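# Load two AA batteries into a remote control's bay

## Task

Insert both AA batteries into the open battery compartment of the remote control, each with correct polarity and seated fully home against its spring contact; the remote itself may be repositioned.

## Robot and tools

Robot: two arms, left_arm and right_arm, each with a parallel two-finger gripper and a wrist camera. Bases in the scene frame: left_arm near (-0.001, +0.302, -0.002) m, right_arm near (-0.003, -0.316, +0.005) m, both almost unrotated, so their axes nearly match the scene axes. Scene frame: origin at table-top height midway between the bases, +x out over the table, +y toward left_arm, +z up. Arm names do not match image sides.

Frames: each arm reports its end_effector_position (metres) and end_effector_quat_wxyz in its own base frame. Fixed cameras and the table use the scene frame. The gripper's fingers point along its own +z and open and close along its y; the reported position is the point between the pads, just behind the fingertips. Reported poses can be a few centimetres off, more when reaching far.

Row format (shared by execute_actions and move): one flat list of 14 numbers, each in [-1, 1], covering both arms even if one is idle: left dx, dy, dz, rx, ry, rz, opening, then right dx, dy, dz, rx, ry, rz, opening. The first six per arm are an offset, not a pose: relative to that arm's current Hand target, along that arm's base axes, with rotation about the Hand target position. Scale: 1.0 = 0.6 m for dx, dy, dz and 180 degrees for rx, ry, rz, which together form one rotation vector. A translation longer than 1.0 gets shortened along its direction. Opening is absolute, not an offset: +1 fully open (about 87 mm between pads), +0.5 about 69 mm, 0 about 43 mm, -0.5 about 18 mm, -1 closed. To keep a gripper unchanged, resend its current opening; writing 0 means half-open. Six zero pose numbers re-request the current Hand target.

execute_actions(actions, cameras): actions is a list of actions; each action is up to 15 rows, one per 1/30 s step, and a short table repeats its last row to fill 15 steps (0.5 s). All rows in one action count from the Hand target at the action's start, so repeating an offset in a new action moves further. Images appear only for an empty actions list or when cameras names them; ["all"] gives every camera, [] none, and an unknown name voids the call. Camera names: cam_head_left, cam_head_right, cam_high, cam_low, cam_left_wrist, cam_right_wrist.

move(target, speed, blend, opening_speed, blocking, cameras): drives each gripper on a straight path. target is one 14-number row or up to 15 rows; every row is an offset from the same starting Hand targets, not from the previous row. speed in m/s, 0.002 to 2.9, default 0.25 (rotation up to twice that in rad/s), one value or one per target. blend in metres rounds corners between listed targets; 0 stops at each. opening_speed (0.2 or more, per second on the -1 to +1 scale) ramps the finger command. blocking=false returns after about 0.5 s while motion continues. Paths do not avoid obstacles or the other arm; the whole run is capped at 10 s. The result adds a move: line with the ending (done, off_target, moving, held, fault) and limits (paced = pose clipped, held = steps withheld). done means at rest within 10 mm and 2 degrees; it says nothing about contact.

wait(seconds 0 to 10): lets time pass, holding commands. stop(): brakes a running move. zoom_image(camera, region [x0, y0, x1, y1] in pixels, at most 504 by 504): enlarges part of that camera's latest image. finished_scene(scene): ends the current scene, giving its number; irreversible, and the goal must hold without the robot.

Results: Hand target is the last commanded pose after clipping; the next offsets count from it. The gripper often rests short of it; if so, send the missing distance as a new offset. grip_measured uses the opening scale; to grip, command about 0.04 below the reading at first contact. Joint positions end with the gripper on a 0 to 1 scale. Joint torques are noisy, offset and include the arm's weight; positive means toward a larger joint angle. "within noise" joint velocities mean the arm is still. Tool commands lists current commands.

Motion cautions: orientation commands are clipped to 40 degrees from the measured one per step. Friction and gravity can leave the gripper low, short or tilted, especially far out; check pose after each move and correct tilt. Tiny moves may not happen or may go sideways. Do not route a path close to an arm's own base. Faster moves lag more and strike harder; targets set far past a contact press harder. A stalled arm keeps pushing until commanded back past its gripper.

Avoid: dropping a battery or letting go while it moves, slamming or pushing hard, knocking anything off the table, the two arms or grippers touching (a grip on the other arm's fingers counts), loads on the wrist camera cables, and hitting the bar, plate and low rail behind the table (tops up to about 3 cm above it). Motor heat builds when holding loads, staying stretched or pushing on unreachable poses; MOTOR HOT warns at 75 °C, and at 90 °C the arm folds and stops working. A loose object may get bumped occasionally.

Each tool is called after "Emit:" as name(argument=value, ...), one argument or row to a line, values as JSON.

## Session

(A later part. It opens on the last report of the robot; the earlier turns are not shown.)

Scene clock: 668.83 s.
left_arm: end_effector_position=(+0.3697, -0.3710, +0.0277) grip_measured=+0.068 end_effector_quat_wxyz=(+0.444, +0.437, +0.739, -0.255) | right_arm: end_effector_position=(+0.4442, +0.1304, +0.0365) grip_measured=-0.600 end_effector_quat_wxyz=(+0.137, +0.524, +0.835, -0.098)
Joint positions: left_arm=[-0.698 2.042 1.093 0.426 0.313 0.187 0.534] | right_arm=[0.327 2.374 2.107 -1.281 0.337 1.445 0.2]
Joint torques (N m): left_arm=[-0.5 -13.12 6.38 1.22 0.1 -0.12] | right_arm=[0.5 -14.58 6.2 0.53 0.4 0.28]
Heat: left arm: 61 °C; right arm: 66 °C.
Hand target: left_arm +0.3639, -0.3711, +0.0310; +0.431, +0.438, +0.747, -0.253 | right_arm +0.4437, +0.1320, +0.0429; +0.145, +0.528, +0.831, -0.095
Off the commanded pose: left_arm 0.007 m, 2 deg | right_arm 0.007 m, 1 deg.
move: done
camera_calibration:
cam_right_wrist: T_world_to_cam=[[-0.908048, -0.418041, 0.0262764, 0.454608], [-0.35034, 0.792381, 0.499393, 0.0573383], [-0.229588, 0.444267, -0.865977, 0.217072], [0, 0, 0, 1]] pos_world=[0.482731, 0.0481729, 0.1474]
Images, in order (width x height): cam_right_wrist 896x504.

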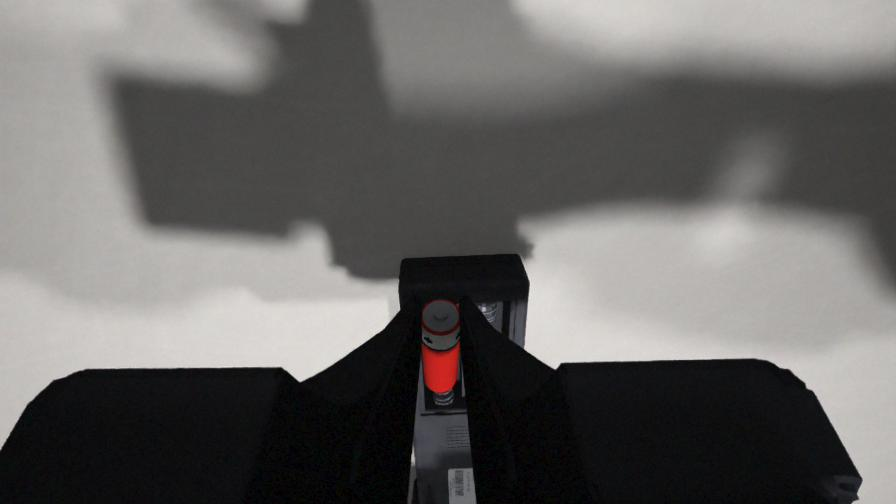

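Emit:
move(
  target=[0,0,0,0,0,0,0.0, -0.0075,0.0062,0,0,0,0,-0.7],
  speed=0.05,
  cameras=["cam_right_wrist"],
)

Emit:
zoom_image(
  camera="cam_right_wrist",
  region=[380, 240, 530, 440],
)

Scene clock: 672.07 s.
left_arm: end_effector_position=(+0.3697, -0.3710, +0.0277) grip_measured=+0.068 end_effector_quat_wxyz=(+0.444, +0.437, +0.739, -0.255) | right_arm: end_effector_position=(+0.4403, +0.1333, +0.0328) grip_measured=-0.600 end_effector_quat_wxyz=(+0.136, +0.525, +0.834, -0.103)
Joint positions: left_arm=[-0.698 2.042 1.093 0.426 0.313 0.187 0.534] | right_arm=[0.337 2.374 2.092 -1.279 0.342 1.458 0.2]
Joint torques (N m): left_arm=[-0.76 -13.14 6.41 1.26 0.13 -0.14] | right_arm=[0.65 -15.76 5.29 0.51 0.37 0.27]
Heat: left arm: 61 °C; right arm: 67 °C.
Hand target: left_arm +0.3639, -0.3711, +0.0310; +0.431, +0.438, +0.747, -0.253 | right_arm +0.4391, +0.1357, +0.0429; +0.145, +0.528, +0.831, -0.096
Off the commanded pose: left_arm 0.007 m, 2 deg | right_arm 0.010 m, 1 deg.
move: done
camera_calibration:
cam_right_wrist: T_world_to_cam=[[-0.908776, -0.415767, 0.0355488, 0.451995], [-0.345076, 0.796688, 0.496195, 0.0527569], [-0.234623, 0.438664, -0.867483, 0.214592], [0, 0, 0, 1]] pos_world=[0.479316, 0.0517601, 0.143909]
Images, in order (width x height): cam_right_wrist 896x504.

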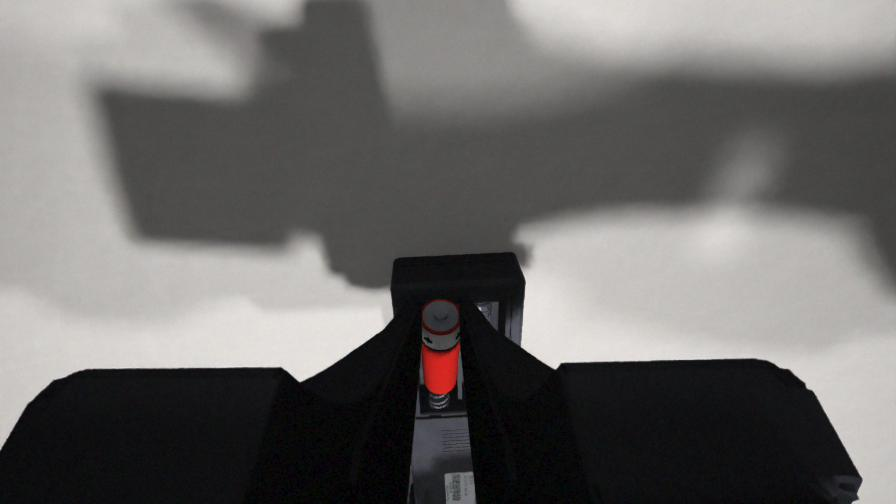

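Scaled by 2.520.

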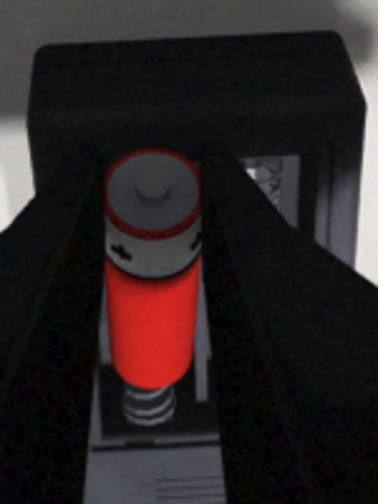

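Emit:
move(
  target=[0,0,0,0,0,0,0.0, -0.004,0.006,0.007,0,0,0,-0.7],
  speed=0.05,
  cameras=["cam_right_wrist"],
)

Emit:
zoom_image(
  camera="cam_right_wrist",
  region=[380, 240, 530, 440],
)

Scene clock: 684.13 s.
left_arm: end_effector_position=(+0.3697, -0.3710, +0.0277) grip_measured=+0.068 end_effector_quat_wxyz=(+0.444, +0.437, +0.739, -0.255) | right_arm: end_effector_position=(+0.4402, +0.1341, +0.0331) grip_measured=-0.600 end_effector_quat_wxyz=(+0.140, +0.525, +0.833, -0.105)
Joint positions: left_arm=[-0.698 2.042 1.093 0.426 0.313 0.187 0.534] | right_arm=[0.342 2.374 2.092 -1.28 0.351 1.465 0.2]
Joint torques (N m): left_arm=[-0.58 -12.93 6.41 1.28 0.12 -0.13] | right_arm=[1.01 -16.2 6.04 0.37 0.28 0.28]
Heat: left arm: 62 °C; right arm: 69 °C.
Hand target: left_arm +0.3639, -0.3711, +0.0310; +0.431, +0.438, +0.747, -0.253 | right_arm +0.4368, +0.1394, +0.0472; +0.145, +0.528, +0.831, -0.095
Off the commanded pose: left_arm 0.007 m, 2 deg | right_arm 0.015 m, 1 deg.
move: off_target (right_arm)
camera_calibration:
cam_right_wrist: T_world_to_cam=[[-0.909444, -0.41439, 0.0345416, 0.452469], [-0.346365, 0.800871, 0.488504, 0.0522511], [-0.230095, 0.432303, -0.871878, 0.213523], [0, 0, 0, 1]] pos_world=[0.478724, 0.0533456, 0.145012]
Images, in order (width x height): cam_right_wrist 896x504.

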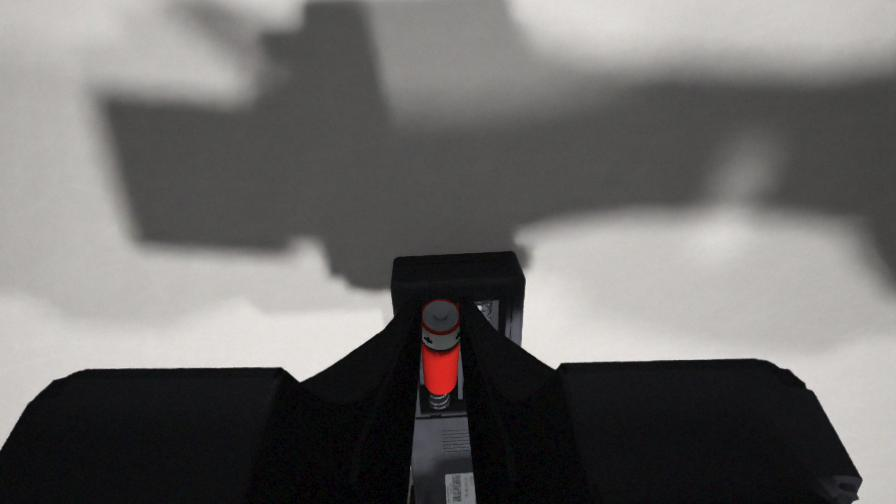

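Scaled by 2.520.

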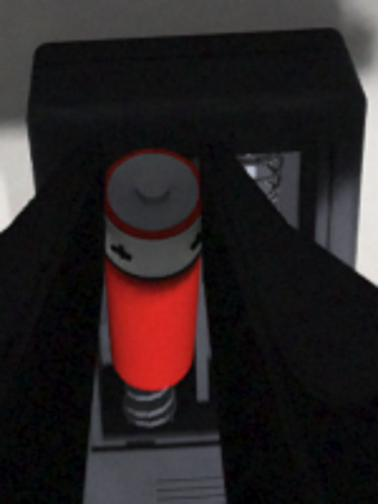

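Emit:
move(
  target=[0,0,0,0,0,0,0.0, -0.0042,0.009,0.005,0,0,0,-0.7],
  speed=0.05,
  cameras=["cam_right_wrist"],
)

Emit:
zoom_image(
  camera="cam_right_wrist",
  region=[380, 240, 530, 440],
)

Scene clock: 687.37 s.
left_arm: end_effector_position=(+0.3694, -0.3706, +0.0278) grip_measured=+0.068 end_effector_quat_wxyz=(+0.443, +0.437, +0.740, -0.255) | right_arm: end_effector_position=(+0.4390, +0.1352, +0.0334) grip_measured=-0.600 end_effector_quat_wxyz=(+0.144, +0.527, +0.831, -0.110)
Joint positions: left_arm=[-0.698 2.04 1.093 0.421 0.313 0.187 0.534] | right_arm=[0.35 2.374 2.092 -1.287 0.364 1.48 0.2]
Joint torques (N m): left_arm=[-0.58 -12.7 6.26 1.3 0.09 -0.13] | right_arm=[1.44 -16.29 6.91 0.28 0.14 0.25]
Heat: left arm: 62 °C; right arm: 70 °C.
Hand target: left_arm +0.3639, -0.3711, +0.0310; +0.431, +0.438, +0.747, -0.253 | right_arm +0.4342, +0.1447, +0.0502; +0.145, +0.528, +0.831, -0.095
Off the commanded pose: left_arm 0.006 m, 2 deg | right_arm 0.020 m, 2 deg.
move: off_target (right_arm)
camera_calibration:
cam_right_wrist: T_world_to_cam=[[-0.912053, -0.408426, 0.0367159, 0.451955], [-0.343234, 0.809322, 0.476643, 0.0487054], [-0.224388, 0.422122, -0.87833, 0.21214], [0, 0, 0, 1]] pos_world=[0.476526, 0.0556229, 0.14652]
Images, in order (width x height): cam_right_wrist 896x504.

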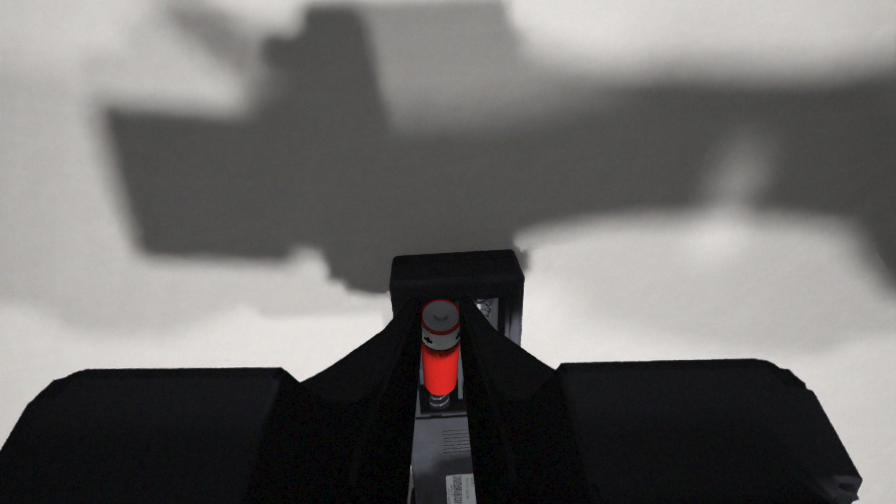

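Scaled by 2.520.

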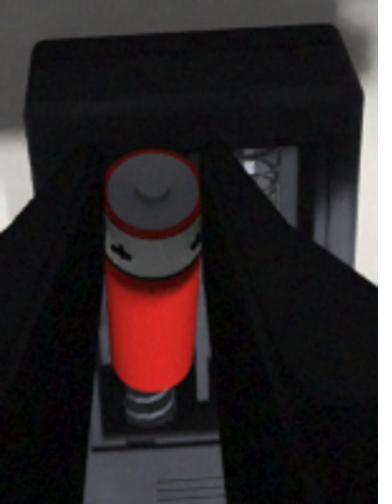

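Emit:
move(
  target=[
    [0,0,0,0,0,0,0.0, 0,-0.008,0.08,0,0,0,-0.7],
    [0,0,0,0,0,0,0.0, -0.2,-0.2,0.1,0.1003,0.0478,0,-0.7],
  ],
  speed=[0.1,0.2],
  cameras=["cam_right_wrist","cam_head_left"],
)

Scene clock: 697.73 s.
left_arm: end_effector_position=(+0.3693, -0.3706, +0.0277) grip_measured=+0.068 end_effector_quat_wxyz=(+0.443, +0.437, +0.740, -0.255) | right_arm: end_effector_position=(+0.3148, +0.0228, +0.1050) grip_measured=-0.600 end_effector_quat_wxyz=(-0.009, +0.539, +0.842, -0.015)
Joint positions: left_arm=[-0.698 2.04 1.093 0.421 0.313 0.187 0.534] | right_arm=[-0.036 1.833 1.537 -1.305 0.017 1.103 0.2]
Joint torques (N m): left_arm=[-0.75 -12.77 6.34 1.3 0.06 -0.21] | right_arm=[-0.18 -10.95 5.78 0.53 -0.03 0]
Heat: left arm: 60 °C; right arm: 71 °C.
Hand target: left_arm +0.3639, -0.3711, +0.0310; +0.431, +0.438, +0.747, -0.253 | right_arm +0.3143, +0.0247, +0.1102; -0.002, +0.535, +0.845, -0.003
Off the commanded pose: left_arm 0.006 m, 2 deg | right_arm 0.006 m, 2 deg.
move: done
camera_calibration:
cam_right_wrist: T_world_to_cam=[[-0.911792, -0.408091, 0.0458016, 0.289138], [-0.23512, 0.610233, 0.756528, 0.00399315], [-0.336682, 0.679027, -0.652355, 0.300379], [0, 0, 0, 1]] pos_world=[0.365705, -0.0884074, 0.17969]
Images, in order (width x height): cam_head_left 896x504, cam_right_wrist 896x504.

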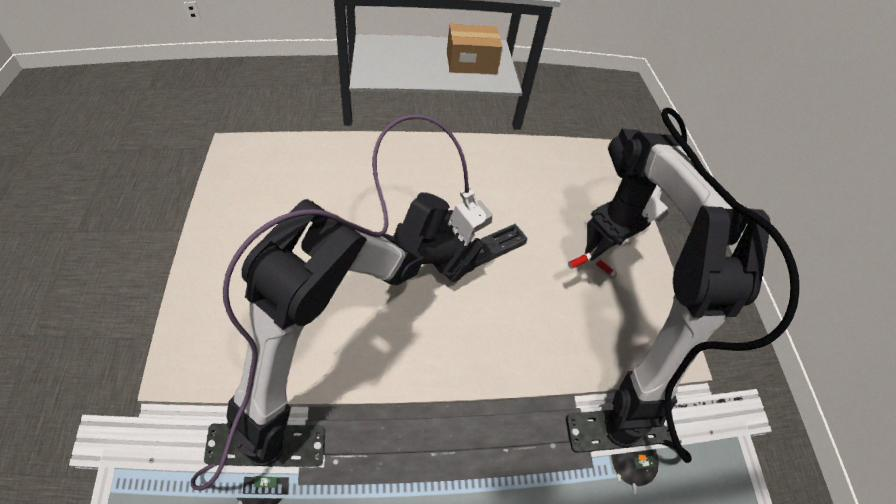

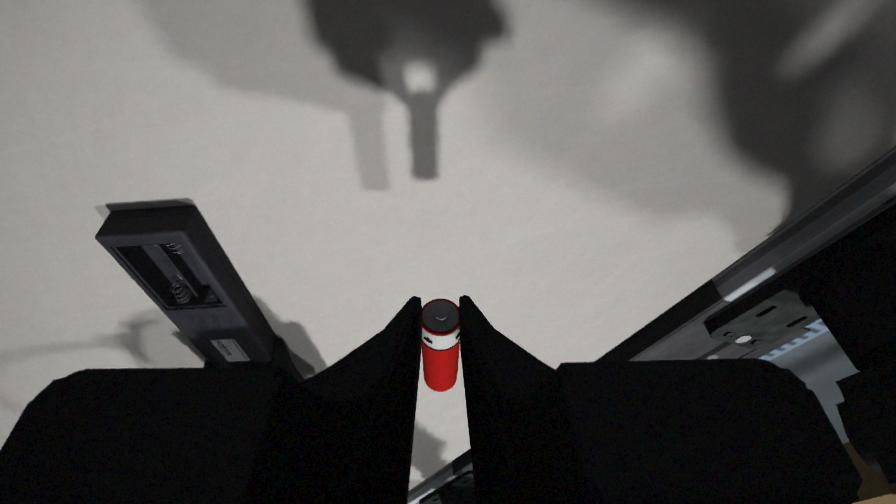

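Emit:
move(
  target=[
    [0,0,0.03,0,0,0,0.0, -0.1,-0.09,0.05,0,0,0,-0.7],
    [-0.2,-0.0583,0.03,0,0,0,0.0, -0.1,-0.09,0.05,0,0,0,-0.7],
    [-0.2,-0.0583,0.0,0,0,0,0.0, -0.1,-0.09,0.05,0,0,0,-0.7],
  ],
  speed=[0.1,0.1,0.05],
  cameras=["cam_left_wrist","cam_head_left","cam_right_wrist"],
)

Scene clock: 712.80 s.
left_arm: end_effector_position=(+0.2423, -0.4030, +0.0320) grip_measured=+0.066 end_effector_quat_wxyz=(+0.422, +0.443, +0.750, -0.252) | right_arm: end_effector_position=(+0.2613, -0.0309, +0.1371) grip_measured=-0.600 end_effector_quat_wxyz=(+0.003, +0.537, +0.844, -0.007)
Joint positions: left_arm=[-1.013 1.849 0.867 0.438 0.05 0.026 0.533] | right_arm=[-0.232 1.628 1.427 -1.37 0.015 0.901 0.2]
Joint torques (N m): left_arm=[-0.54 -7.97 4.97 2.19 -0.04 -0.08] | right_arm=[-0.7 -8.72 5.82 0.36 -0.02 0.01]
Heat: left arm: 59 °C; right arm: 69 °C.
Hand target: left_arm +0.2439, -0.4060, +0.0309; +0.431, +0.438, +0.747, -0.253 | right_arm +0.2543, -0.0293, +0.1402; -0.002, +0.535, +0.845, -0.003
Off the commanded pose: left_arm 0.004 m, 1 deg | right_arm 0.008 m, 1 deg.
move: done
camera_calibration:
cam_left_wrist: T_world_to_cam=[[-0.876653, -0.481123, -0.000918018, 0.0170078], [-0.474662, 0.865189, -0.161692, 0.491681], [0.078588, -0.141312, -0.986841, 0.100397], [0, 0, 0, 1]] pos_world=[0.240402, -0.403027, 0.178593]
cam_right_wrist: T_world_to_cam=[[-0.910394, -0.413283, 0.0194966, 0.220153], [-0.259948, 0.608012, 0.750166, 0.00709513], [-0.321885, 0.677878, -0.660962, 0.337054], [0, 0, 0, 1]] pos_world=[0.310763, -0.14181, 0.213165]
Images, in order (width x height): cam_head_left 896x504, cam_left_wrist 896x504, cam_right_wrist 896x504.

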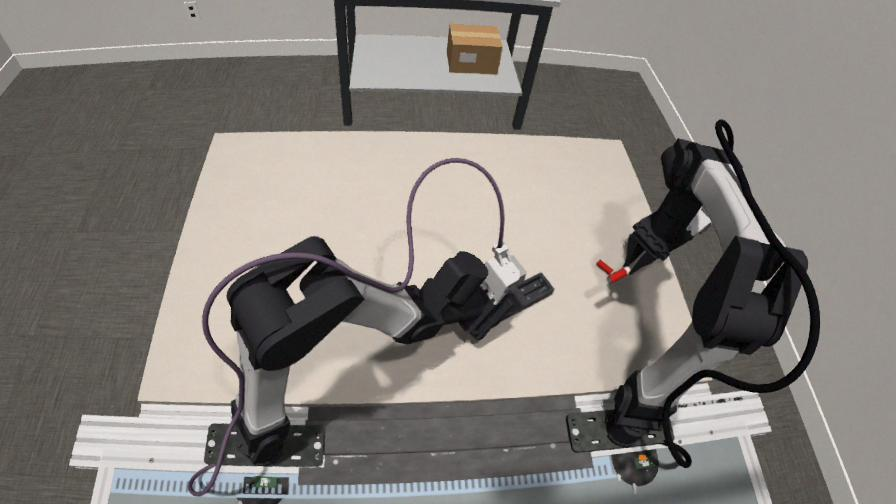

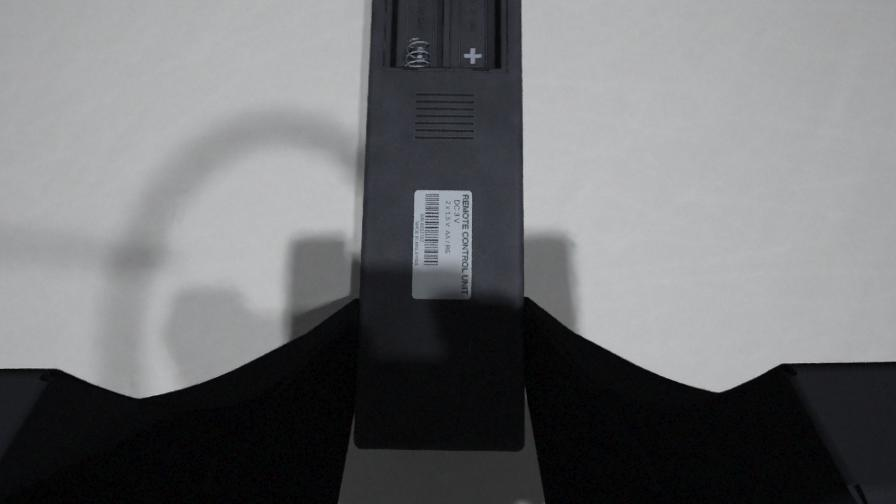

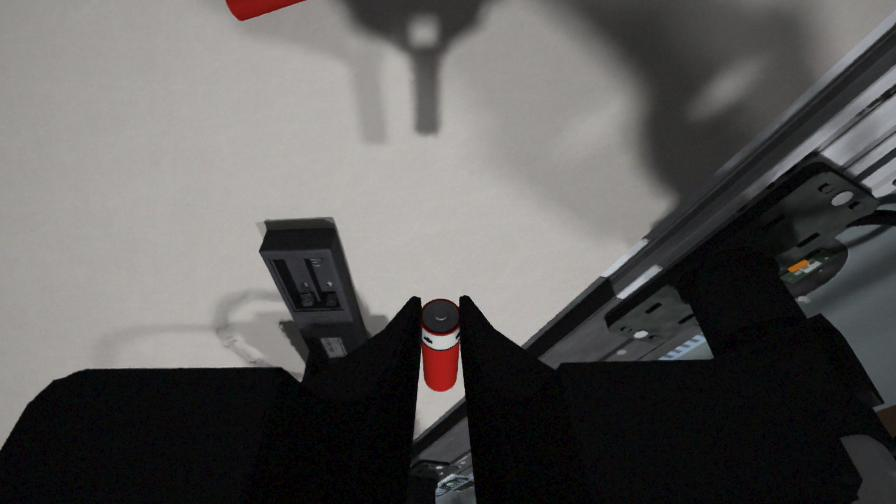

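Emit:
move(
  target=[0,0,-0.0117,0,0,0,0.0, 0,0,0,0,0,0,-0.7],
  speed=0.05,
  cameras=["cam_low"],
)

Emit:
zoom_image(
  camera="cam_low",
  region=[340, 160, 540, 280],
)

Scene clock: 716.00 s.
left_arm: end_effector_position=(+0.2434, -0.4047, +0.0271) grip_measured=+0.066 end_effector_quat_wxyz=(+0.426, +0.442, +0.748, -0.253) | right_arm: end_effector_position=(+0.2613, -0.0309, +0.1371) grip_measured=-0.600 end_effector_quat_wxyz=(+0.003, +0.537, +0.844, -0.007)
Joint positions: left_arm=[-1.013 1.871 0.86 0.476 0.049 0.026 0.533] | right_arm=[-0.232 1.628 1.427 -1.37 0.015 0.901 0.2]
Joint torques (N m): left_arm=[0.01 -7.84 4.53 2.13 -0.02 -0.12] | right_arm=[-0.69 -8.68 5.79 0.34 -0.03 0.02]
Heat: left arm: 58 °C; right arm: 67 °C.
Hand target: left_arm +0.2439, -0.4060, +0.0240; +0.431, +0.438, +0.747, -0.253 | right_arm +0.2543, -0.0293, +0.1402; -0.002, +0.535, +0.845, -0.003
Off the commanded pose: left_arm 0.003 m, 1 deg | right_arm 0.008 m, 1 deg.
move: done
Images, in order (width x height): cam_low 896x504.

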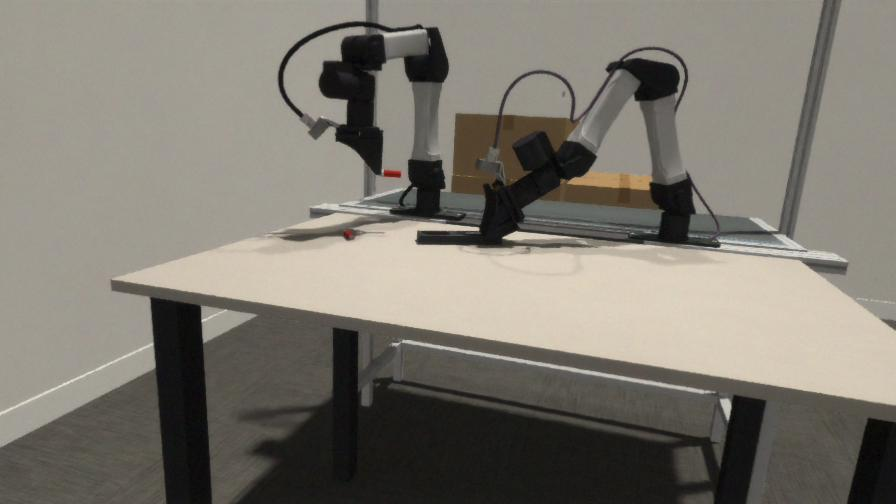

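Scaled by 2.520.

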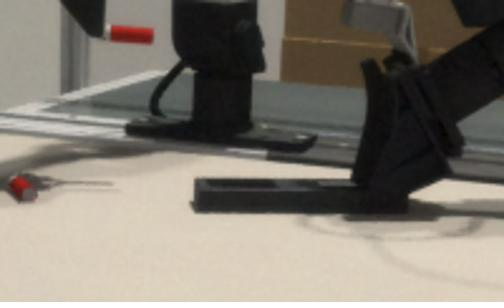

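Emit:
zoom_image(
  camera="cam_right_wrist",
  region=[240, 200, 400, 380],
)

This scene's latest camera images include none from cam_right_wrist. They are from: cam_low. cam_right_wrist's image comes with the result of a call that names it in "cameras".

Emit:
move(
  target=[0,0,0,0,0,0,0.0, 0.0667,0.275,-0.02,0,0,-0.0044,-0.7],
  speed=0.2,
  cameras=["cam_right_wrist"],
)

Emit:
zoom_image(
  camera="cam_right_wrist",
  region=[370, 0, 530, 260],
)

Scene clock: 729.13 s.
left_arm: end_effector_position=(+0.2435, -0.4048, +0.0271) grip_measured=+0.066 end_effector_quat_wxyz=(+0.426, +0.442, +0.748, -0.253) | right_arm: end_effector_position=(+0.2881, +0.1325, +0.1250) grip_measured=-0.600 end_effector_quat_wxyz=(-0.004, +0.536, +0.844, -0.009)
Joint positions: left_arm=[-1.013 1.871 0.86 0.477 0.049 0.026 0.533] | right_arm=[0.304 1.773 1.543 -1.361 0.005 1.435 0.2]
Joint torques (N m): left_arm=[0.03 -8.01 4.94 2.12 -0.05 -0.16] | right_arm=[0.01 -7.08 9.36 0.4 0.04 0.25]
Heat: left arm: 55 °C; right arm: 63 °C.
Hand target: left_arm +0.2439, -0.4060, +0.0241; +0.431, +0.438, +0.747, -0.253 | right_arm +0.2943, +0.1358, +0.1281; -0.002, +0.541, +0.841, -0.003
Off the commanded pose: left_arm 0.003 m, 1 deg | right_arm 0.008 m, 1 deg.
move: done
camera_calibration:
cam_right_wrist: T_world_to_cam=[[-0.909072, -0.415428, 0.0317315, 0.31066], [-0.249975, 0.604771, 0.756151, -0.0793523], [-0.333317, 0.679464, -0.653627, 0.22908], [0, 0, 0, 1]] pos_world=[0.338933, 0.0213951, 0.199878]
Images, in order (width x height): cam_right_wrist 896x504.

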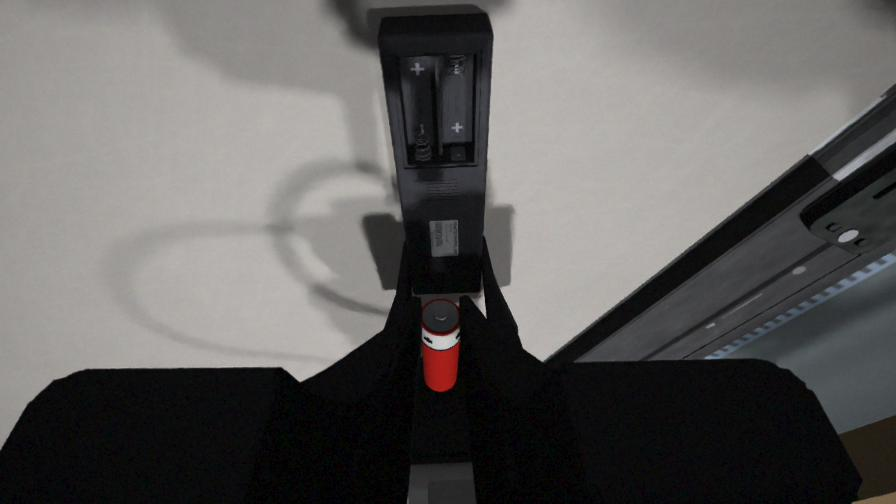

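Scaled by 1.938.

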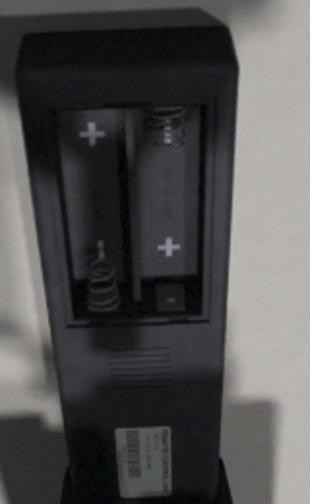

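Emit:
move(
  target=[0,0,0,0,0,0,0.0, 0.0408,-0.0635,-0.1,-0.0996,-0.0493,0.0127,-0.7],
  speed=0.12,
  cameras=["cam_right_wrist"],
)

Emit:
zoom_image(
  camera="cam_right_wrist",
  region=[380, 200, 530, 480],
)

Scene clock: 746.27 s.
left_arm: end_effector_position=(+0.2435, -0.4048, +0.0271) grip_measured=+0.066 end_effector_quat_wxyz=(+0.426, +0.442, +0.748, -0.253) | right_arm: end_effector_position=(+0.3189, +0.0975, +0.0740) grip_measured=-0.600 end_effector_quat_wxyz=(+0.145, +0.515, +0.841, -0.086)
Joint positions: left_arm=[-1.013 1.871 0.86 0.477 0.049 0.026 0.533] | right_arm=[0.353 1.792 1.378 -1.11 0.335 1.444 0.2]
Joint torques (N m): left_arm=[-0.03 -7.95 4.98 2.14 -0.03 -0.16] | right_arm=[0.57 -7.32 5.91 0.68 0.46 0.26]
Heat: left arm: 56 °C; right arm: 59 °C.
Hand target: left_arm +0.2439, -0.4060, +0.0241; +0.431, +0.438, +0.747, -0.253 | right_arm +0.3188, +0.0977, +0.0682; +0.148, +0.517, +0.838, -0.092
Off the commanded pose: left_arm 0.003 m, 1 deg | right_arm 0.006 m, 1 deg.
move: done
camera_calibration:
cam_right_wrist: T_world_to_cam=[[-0.896824, -0.442383, 0.00199665, 0.326597], [-0.382405, 0.777486, 0.499281, 0.032446], [-0.222426, 0.447004, -0.866438, 0.23283], [0, 0, 0, 1]] pos_world=[0.357095, 0.0151789, 0.184881]
Images, in order (width x height): cam_right_wrist 896x504.

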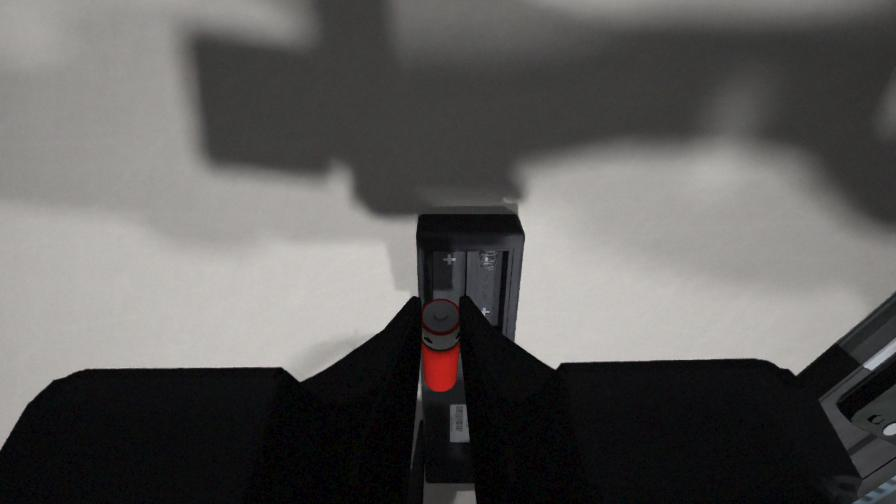

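Scaled by 1.800.

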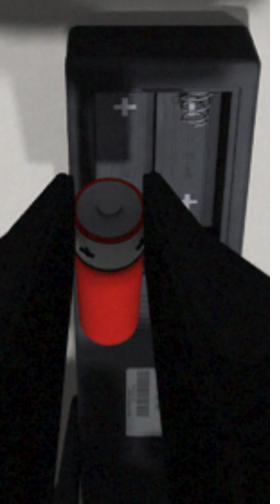

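Emit:
move(
  target=[0,0,0,0,0,0,0.0, -0.0055,-0.0028,-0.0233,0,0,-0.003,-0.7],
  speed=0.08,
  cameras=["cam_right_wrist"],
)

Emit:
zoom_image(
  camera="cam_right_wrist",
  region=[380, 220, 530, 420],
)

Scene clock: 753.93 s.
left_arm: end_effector_position=(+0.2435, -0.4048, +0.0271) grip_measured=+0.066 end_effector_quat_wxyz=(+0.426, +0.442, +0.748, -0.253) | right_arm: end_effector_position=(+0.3157, +0.0962, +0.0599) grip_measured=-0.600 end_effector_quat_wxyz=(+0.144, +0.518, +0.838, -0.087)
Joint positions: left_arm=[-1.013 1.871 0.86 0.477 0.049 0.026 0.533] | right_arm=[0.353 1.792 1.321 -1.056 0.336 1.453 0.2]
Joint torques (N m): left_arm=[-0.38 -8.14 4.79 2.11 -0.05 -0.15] | right_arm=[0.46 -7.27 5.83 0.67 0.44 0.26]
Heat: left arm: 57 °C; right arm: 59 °C.
Hand target: left_arm +0.2439, -0.4060, +0.0241; +0.431, +0.438, +0.747, -0.253 | right_arm +0.3155, +0.0960, +0.0542; +0.147, +0.520, +0.836, -0.093
Off the commanded pose: left_arm 0.003 m, 1 deg | right_arm 0.006 m, 1 deg.
move: done
camera_calibration:
cam_right_wrist: T_world_to_cam=[[-0.900318, -0.435224, 0.00279579, 0.323595], [-0.375982, 0.780973, 0.498716, 0.0370898], [-0.219237, 0.447952, -0.866761, 0.219419], [0, 0, 0, 1]] pos_world=[0.353388, 0.0135811, 0.170781]
Images, in order (width x height): cam_right_wrist 896x504.

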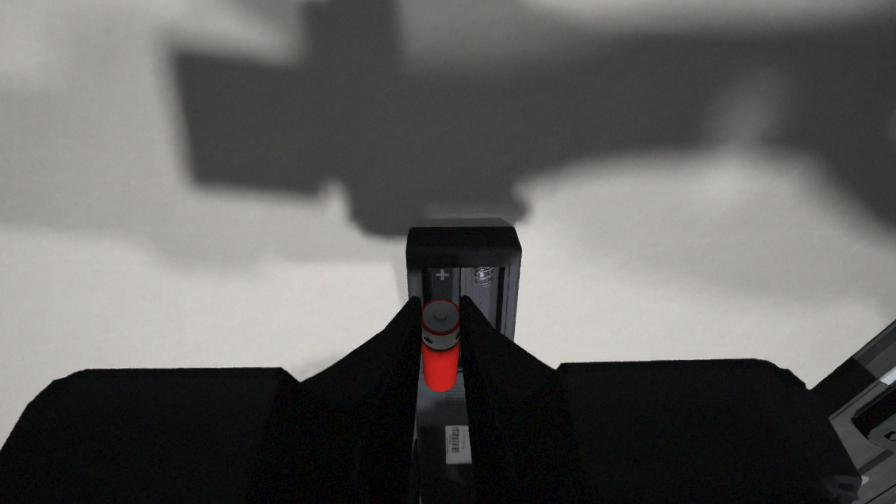

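Scaled by 2.520.

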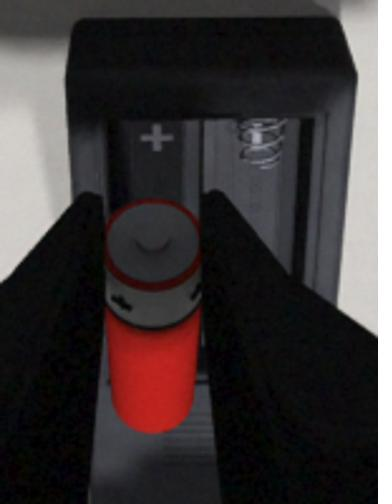

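Emit:
move(
  target=[0,0,0,0,0,0,0.0, -0.0005,0,-0.0175,0,0,0,-0.7],
  speed=0.08,
  cameras=["cam_right_wrist"],
)

Emit:
zoom_image(
  camera="cam_right_wrist",
  region=[380, 220, 530, 420],
)

Scene clock: 762.43 s.
left_arm: end_effector_position=(+0.2435, -0.4048, +0.0271) grip_measured=+0.066 end_effector_quat_wxyz=(+0.426, +0.442, +0.748, -0.253) | right_arm: end_effector_position=(+0.3156, +0.0961, +0.0496) grip_measured=-0.600 end_effector_quat_wxyz=(+0.145, +0.518, +0.838, -0.087)
Joint positions: left_arm=[-1.013 1.871 0.86 0.477 0.049 0.026 0.533] | right_arm=[0.353 1.801 1.289 -1.016 0.336 1.453 0.2]
Joint torques (N m): left_arm=[-0.18 -7.98 4.81 2.12 -0.02 -0.15] | right_arm=[0.46 -7.24 5.78 0.66 0.44 0.26]
Heat: left arm: 57 °C; right arm: 58 °C.
Hand target: left_arm +0.2439, -0.4060, +0.0241; +0.431, +0.438, +0.747, -0.253 | right_arm +0.3152, +0.0960, +0.0437; +0.147, +0.520, +0.836, -0.093
Off the commanded pose: left_arm 0.003 m, 1 deg | right_arm 0.006 m, 1 deg.
move: done
camera_calibration:
cam_right_wrist: T_world_to_cam=[[-0.9005, -0.434851, 0.0022602, 0.323456], [-0.375908, 0.781032, 0.49868, 0.0421708], [-0.218616, 0.448211, -0.866783, 0.210251], [0, 0, 0, 1]] pos_world=[0.353089, 0.0134817, 0.160481]
Images, in order (width x height): cam_right_wrist 896x504.

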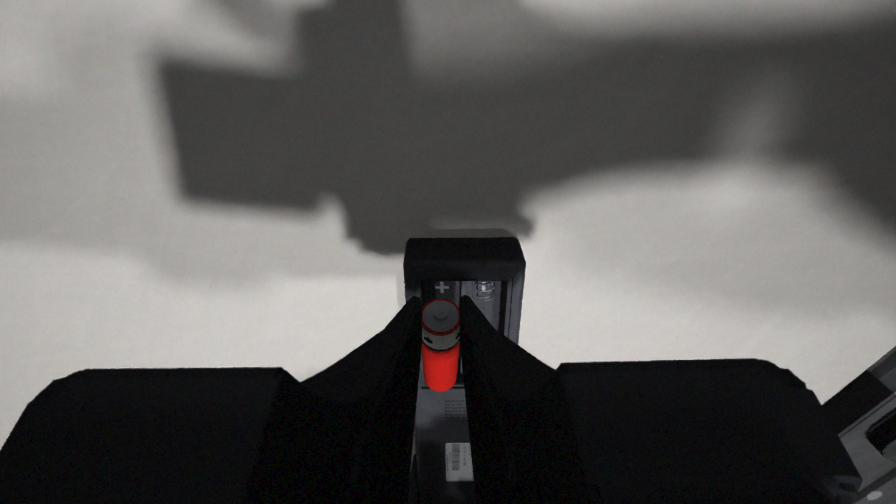

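Scaled by 2.520.

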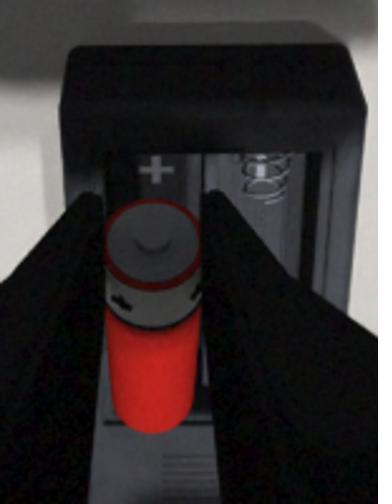

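Emit:
move(
  target=[0,0,0,0,0,0,0.0, -0.0008,-0.0003,-0.0167,0,0,0,-0.7],
  speed=0.06,
  cameras=["cam_right_wrist"],
)

Emit:
zoom_image(
  camera="cam_right_wrist",
  region=[380, 240, 530, 440],
)

Scene clock: 766.10 s.
left_arm: end_effector_position=(+0.2435, -0.4048, +0.0271) grip_measured=+0.066 end_effector_quat_wxyz=(+0.426, +0.442, +0.748, -0.253) | right_arm: end_effector_position=(+0.3154, +0.0960, +0.0397) grip_measured=-0.600 end_effector_quat_wxyz=(+0.145, +0.518, +0.838, -0.087)
Joint positions: left_arm=[-1.013 1.871 0.86 0.477 0.049 0.026 0.533] | right_arm=[0.353 1.811 1.26 -0.977 0.336 1.453 0.2]
Joint torques (N m): left_arm=[-0.2 -7.99 4.7 2.11 -0.13 -0.14] | right_arm=[0.47 -7.24 5.72 0.65 0.44 0.26]
Heat: left arm: 58 °C; right arm: 57 °C.
Hand target: left_arm +0.2439, -0.4060, +0.0241; +0.431, +0.438, +0.747, -0.253 | right_arm +0.3147, +0.0959, +0.0337; +0.147, +0.520, +0.836, -0.093
Off the commanded pose: left_arm 0.003 m, 1 deg | right_arm 0.006 m, 1 deg.
move: done
camera_calibration:
cam_right_wrist: T_world_to_cam=[[-0.900485, -0.434883, 0.00187709, 0.323309], [-0.376115, 0.780951, 0.498651, 0.0471394], [-0.218321, 0.448322, -0.866801, 0.201654], [0, 0, 0, 1]] pos_world=[0.35289, 0.0133819, 0.150681]
Images, in order (width x height): cam_right_wrist 896x504.

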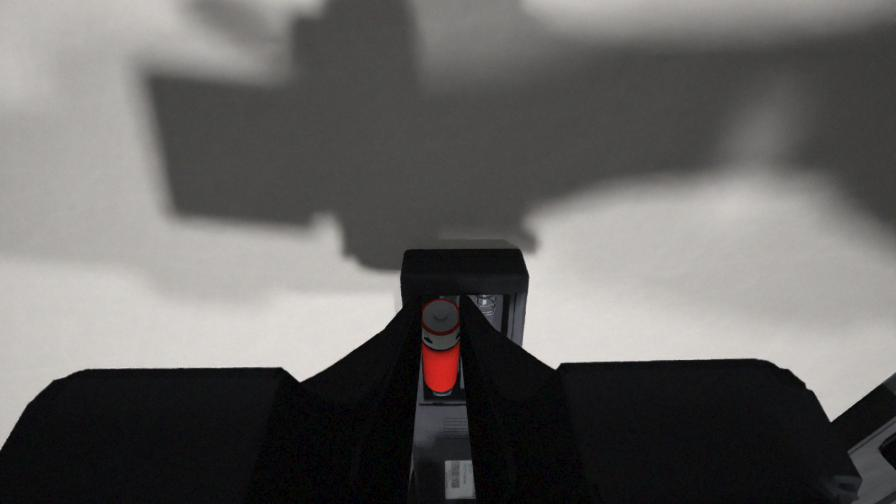

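Scaled by 2.520.

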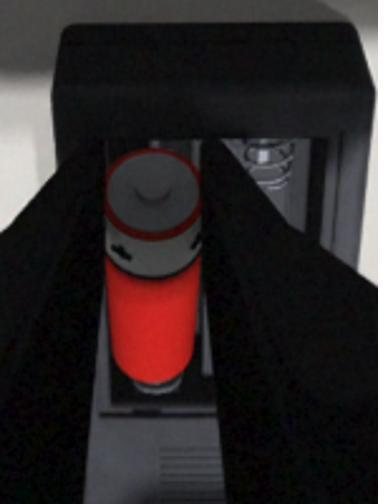

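Emit:
move(
  target=[0,0,0,0,0,0,0.0, -0.0062,0.0118,0,0,0,0,-0.7],
  speed=0.05,
  cameras=["cam_right_wrist"],
)

Emit:
zoom_image(
  camera="cam_right_wrist",
  region=[380, 240, 530, 440],
)

Scene clock: 771.00 s.
left_arm: end_effector_position=(+0.2439, -0.4045, +0.0271) grip_measured=+0.066 end_effector_quat_wxyz=(+0.427, +0.441, +0.748, -0.252) | right_arm: end_effector_position=(+0.3145, +0.1025, +0.0398) grip_measured=-0.600 end_effector_quat_wxyz=(+0.149, +0.519, +0.837, -0.085)
Joint positions: left_arm=[-1.013 1.871 0.86 0.477 0.046 0.026 0.533] | right_arm=[0.375 1.811 1.26 -0.976 0.342 1.477 0.2]
Joint torques (N m): left_arm=[-0.1 -8.01 4.89 2.15 0.08 -0.15] | right_arm=[0.69 -7.34 5.63 0.58 0.38 0.27]
Heat: left arm: 58 °C; right arm: 57 °C.
Hand target: left_arm +0.2439, -0.4060, +0.0240; +0.431, +0.438, +0.747, -0.253 | right_arm +0.3110, +0.1029, +0.0337; +0.147, +0.521, +0.836, -0.093
Off the commanded pose: left_arm 0.003 m, 1 deg | right_arm 0.007 m, 1 deg.
move: done
camera_calibration:
cam_right_wrist: T_world_to_cam=[[-0.90065, -0.434505, -0.00590821, 0.325663], [-0.380428, 0.781842, 0.493961, 0.0431212], [-0.21001, 0.447134, -0.869464, 0.196159], [0, 0, 0, 1]] pos_world=[0.350908, 0.0200792, 0.151177]
Images, in order (width x height): cam_right_wrist 896x504.

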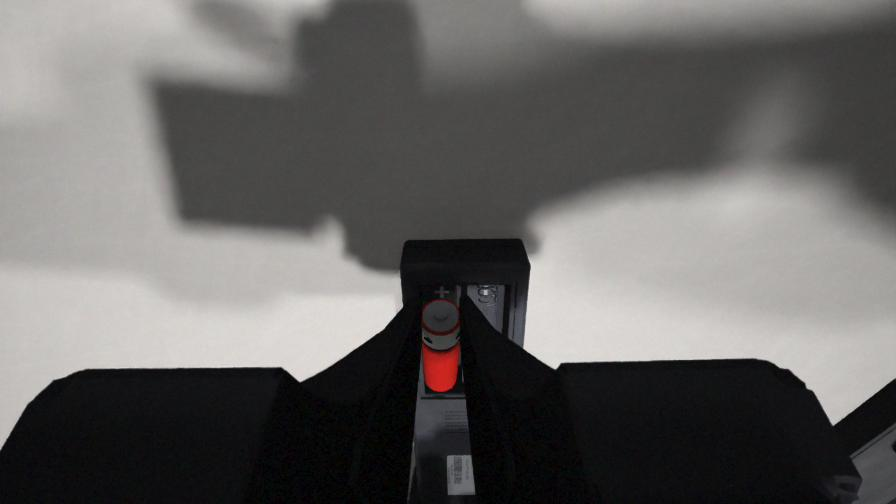

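Scaled by 2.520.

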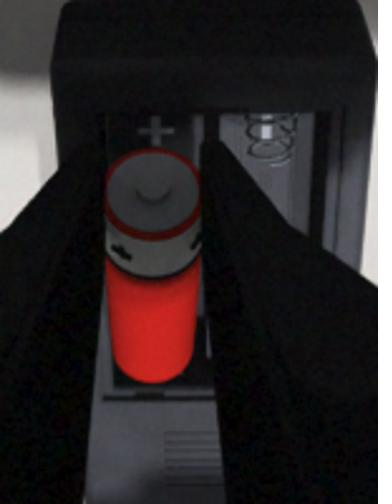

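Emit:
move(
  target=[0,0,0,0,0,0,0.0, -0.0045,0.0059,0,0,0,0,-0.7],
  speed=0.05,
  cameras=["cam_right_wrist"],
)

Emit:
zoom_image(
  camera="cam_right_wrist",
  region=[380, 240, 530, 440],
)

Scene clock: 775.67 s.
left_arm: end_effector_position=(+0.2440, -0.4045, +0.0271) grip_measured=+0.066 end_effector_quat_wxyz=(+0.427, +0.441, +0.748, -0.252) | right_arm: end_effector_position=(+0.3148, +0.1038, +0.0401) grip_measured=-0.600 end_effector_quat_wxyz=(+0.155, +0.520, +0.836, -0.087)
Joint positions: left_arm=[-1.013 1.871 0.86 0.477 0.045 0.026 0.533] | right_arm=[0.385 1.811 1.26 -0.976 0.354 1.49 0.2]
Joint torques (N m): left_arm=[-0.01 -8.03 4.81 2.16 -0.03 -0.06] | right_arm=[0.96 -7.57 5.31 0.53 0.26 0.27]
Heat: left arm: 58 °C; right arm: 57 °C.
Hand target: left_arm +0.2440, -0.4060, +0.0240; +0.431, +0.438, +0.747, -0.253 | right_arm +0.3083, +0.1065, +0.0337; +0.147, +0.521, +0.836, -0.093
Off the commanded pose: left_arm 0.003 m, 1 deg | right_arm 0.009 m, 1 deg.
move: done
camera_calibration:
cam_right_wrist: T_world_to_cam=[[-0.901956, -0.431719, -0.00969804, 0.326797], [-0.382147, 0.787529, 0.483489, 0.0424578], [-0.201094, 0.439792, -0.875297, 0.194149], [0, 0, 0, 1]] pos_world=[0.350024, 0.0222622, 0.15258]
Images, in order (width x height): cam_right_wrist 896x504.

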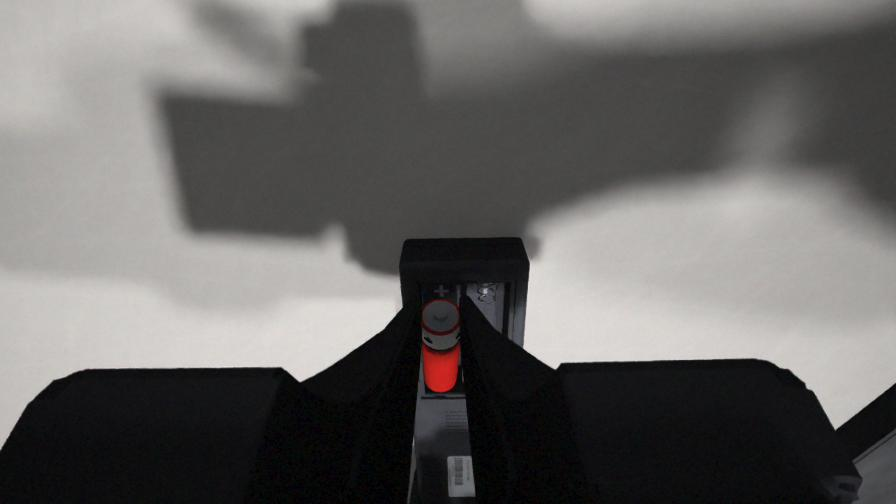

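Scaled by 2.520.

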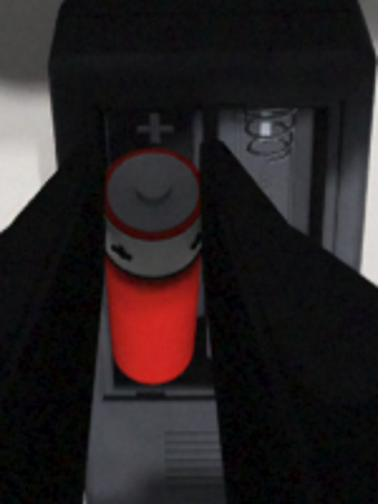

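Emit:
move(
  target=[0,0,0,0,0,0,0.0, 0.002,0.0103,0,0,0,0,-0.7],
  speed=0.05,
  cameras=["cam_right_wrist"],
)

Emit:
zoom_image(
  camera="cam_right_wrist",
  region=[380, 240, 530, 440],
)

Scene clock: 779.87 s.
left_arm: end_effector_position=(+0.2441, -0.4044, +0.0271) grip_measured=+0.066 end_effector_quat_wxyz=(+0.427, +0.441, +0.748, -0.252) | right_arm: end_effector_position=(+0.3148, +0.1048, +0.0386) grip_measured=-0.600 end_effector_quat_wxyz=(+0.161, +0.521, +0.833, -0.092)
Joint positions: left_arm=[-1.013 1.871 0.86 0.477 0.045 0.026 0.533] | right_arm=[0.397 1.817 1.26 -0.977 0.371 1.507 0.2]
Joint torques (N m): left_arm=[-0.14 -8.05 4.75 2.14 0.04 -0.11] | right_arm=[1.36 -6.93 6.98 0.42 0.08 0.3]
Heat: left arm: 58 °C; right arm: 57 °C.
Hand target: left_arm +0.2439, -0.4060, +0.0240; +0.431, +0.438, +0.747, -0.253 | right_arm +0.3095, +0.1126, +0.0337; +0.147, +0.521, +0.836, -0.093
Off the commanded pose: left_arm 0.003 m, 1 deg | right_arm 0.011 m, 2 deg.
move: off_target (right_arm)
camera_calibration:
cam_right_wrist: T_world_to_cam=[[-0.904001, -0.427448, -0.00841779, 0.327333], [-0.381091, 0.796725, 0.46904, 0.0416663], [-0.193784, 0.427221, -0.883137, 0.191676], [0, 0, 0, 1]] pos_world=[0.348932, 0.0248334, 0.152488]
Images, in order (width x height): cam_right_wrist 896x504.

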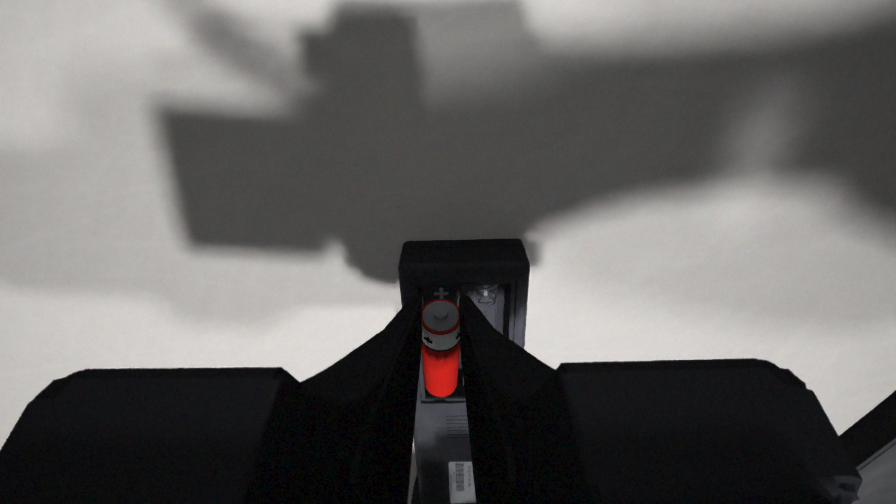

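Scaled by 2.520.

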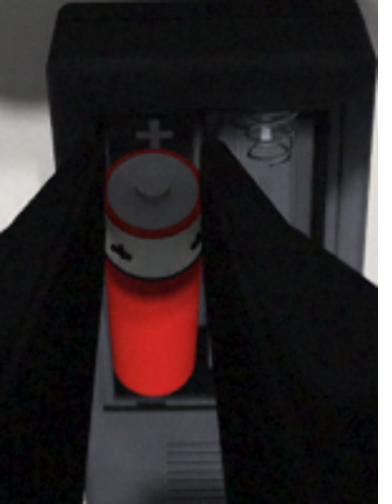

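Emit:
move(
  target=[0,0,0,0,0,0,0.0, 0,0,-0.01,0.0281,0.0146,0,-0.7],
  speed=0.05,
  cameras=["cam_right_wrist"],
)

Emit:
zoom_image(
  camera="cam_right_wrist",
  region=[380, 240, 530, 440],
)

Scene clock: 792.77 s.
left_arm: end_effector_position=(+0.2441, -0.4044, +0.0271) grip_measured=+0.066 end_effector_quat_wxyz=(+0.427, +0.441, +0.748, -0.252) | right_arm: end_effector_position=(+0.3150, +0.1036, +0.0347) grip_measured=-0.600 end_effector_quat_wxyz=(+0.132, +0.528, +0.835, -0.078)
Joint positions: left_arm=[-1.013 1.871 0.86 0.477 0.045 0.026 0.533] | right_arm=[0.358 1.825 1.26 -0.968 0.306 1.479 0.2]
Joint torques (N m): left_arm=[-0.28 -7.94 4.62 2.15 -0.03 -0.17] | right_arm=[-0.06 -6.9 6.35 0.58 -0.33 0.02]
Heat: left arm: 59 °C; right arm: 56 °C.
Hand target: left_arm +0.2439, -0.4060, +0.0240; +0.431, +0.438, +0.747, -0.253 | right_arm +0.3095, +0.1126, +0.0277; +0.105, +0.524, +0.842, -0.068
Off the commanded pose: left_arm 0.003 m, 1 deg | right_arm 0.013 m, 3 deg.
move: off_target (right_arm)
camera_calibration:
cam_right_wrist: T_world_to_cam=[[-0.908498, -0.417878, -0.00300817, 0.327177], [-0.356973, 0.772304, 0.525468, 0.0375454], [-0.217258, 0.47846, -0.850808, 0.189713], [0, 0, 0, 1]] pos_world=[0.351859, 0.0169533, 0.142665]
Images, in order (width x height): cam_right_wrist 896x504.

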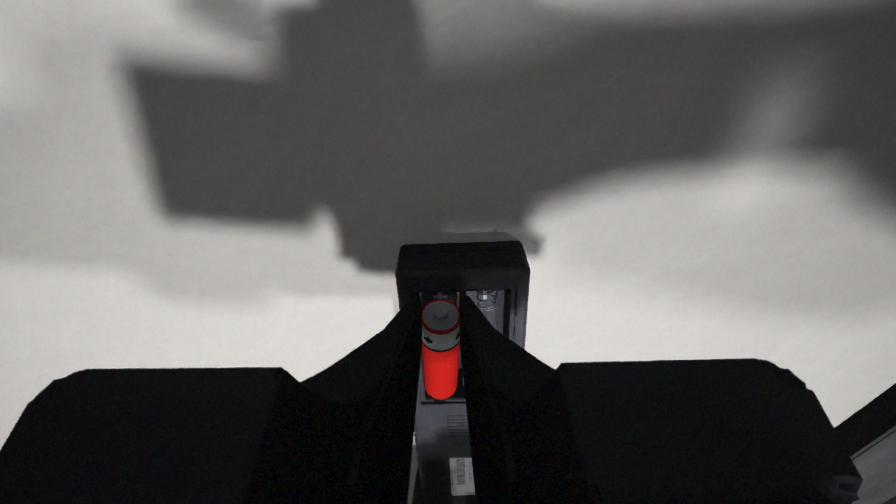

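Scaled by 2.520.

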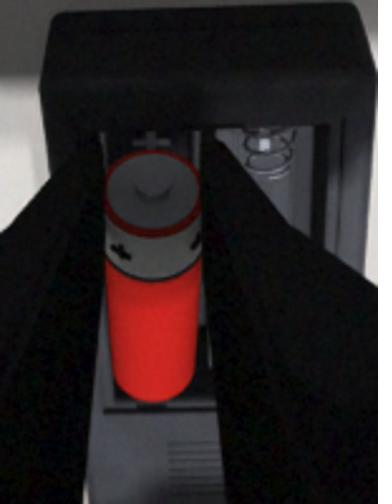

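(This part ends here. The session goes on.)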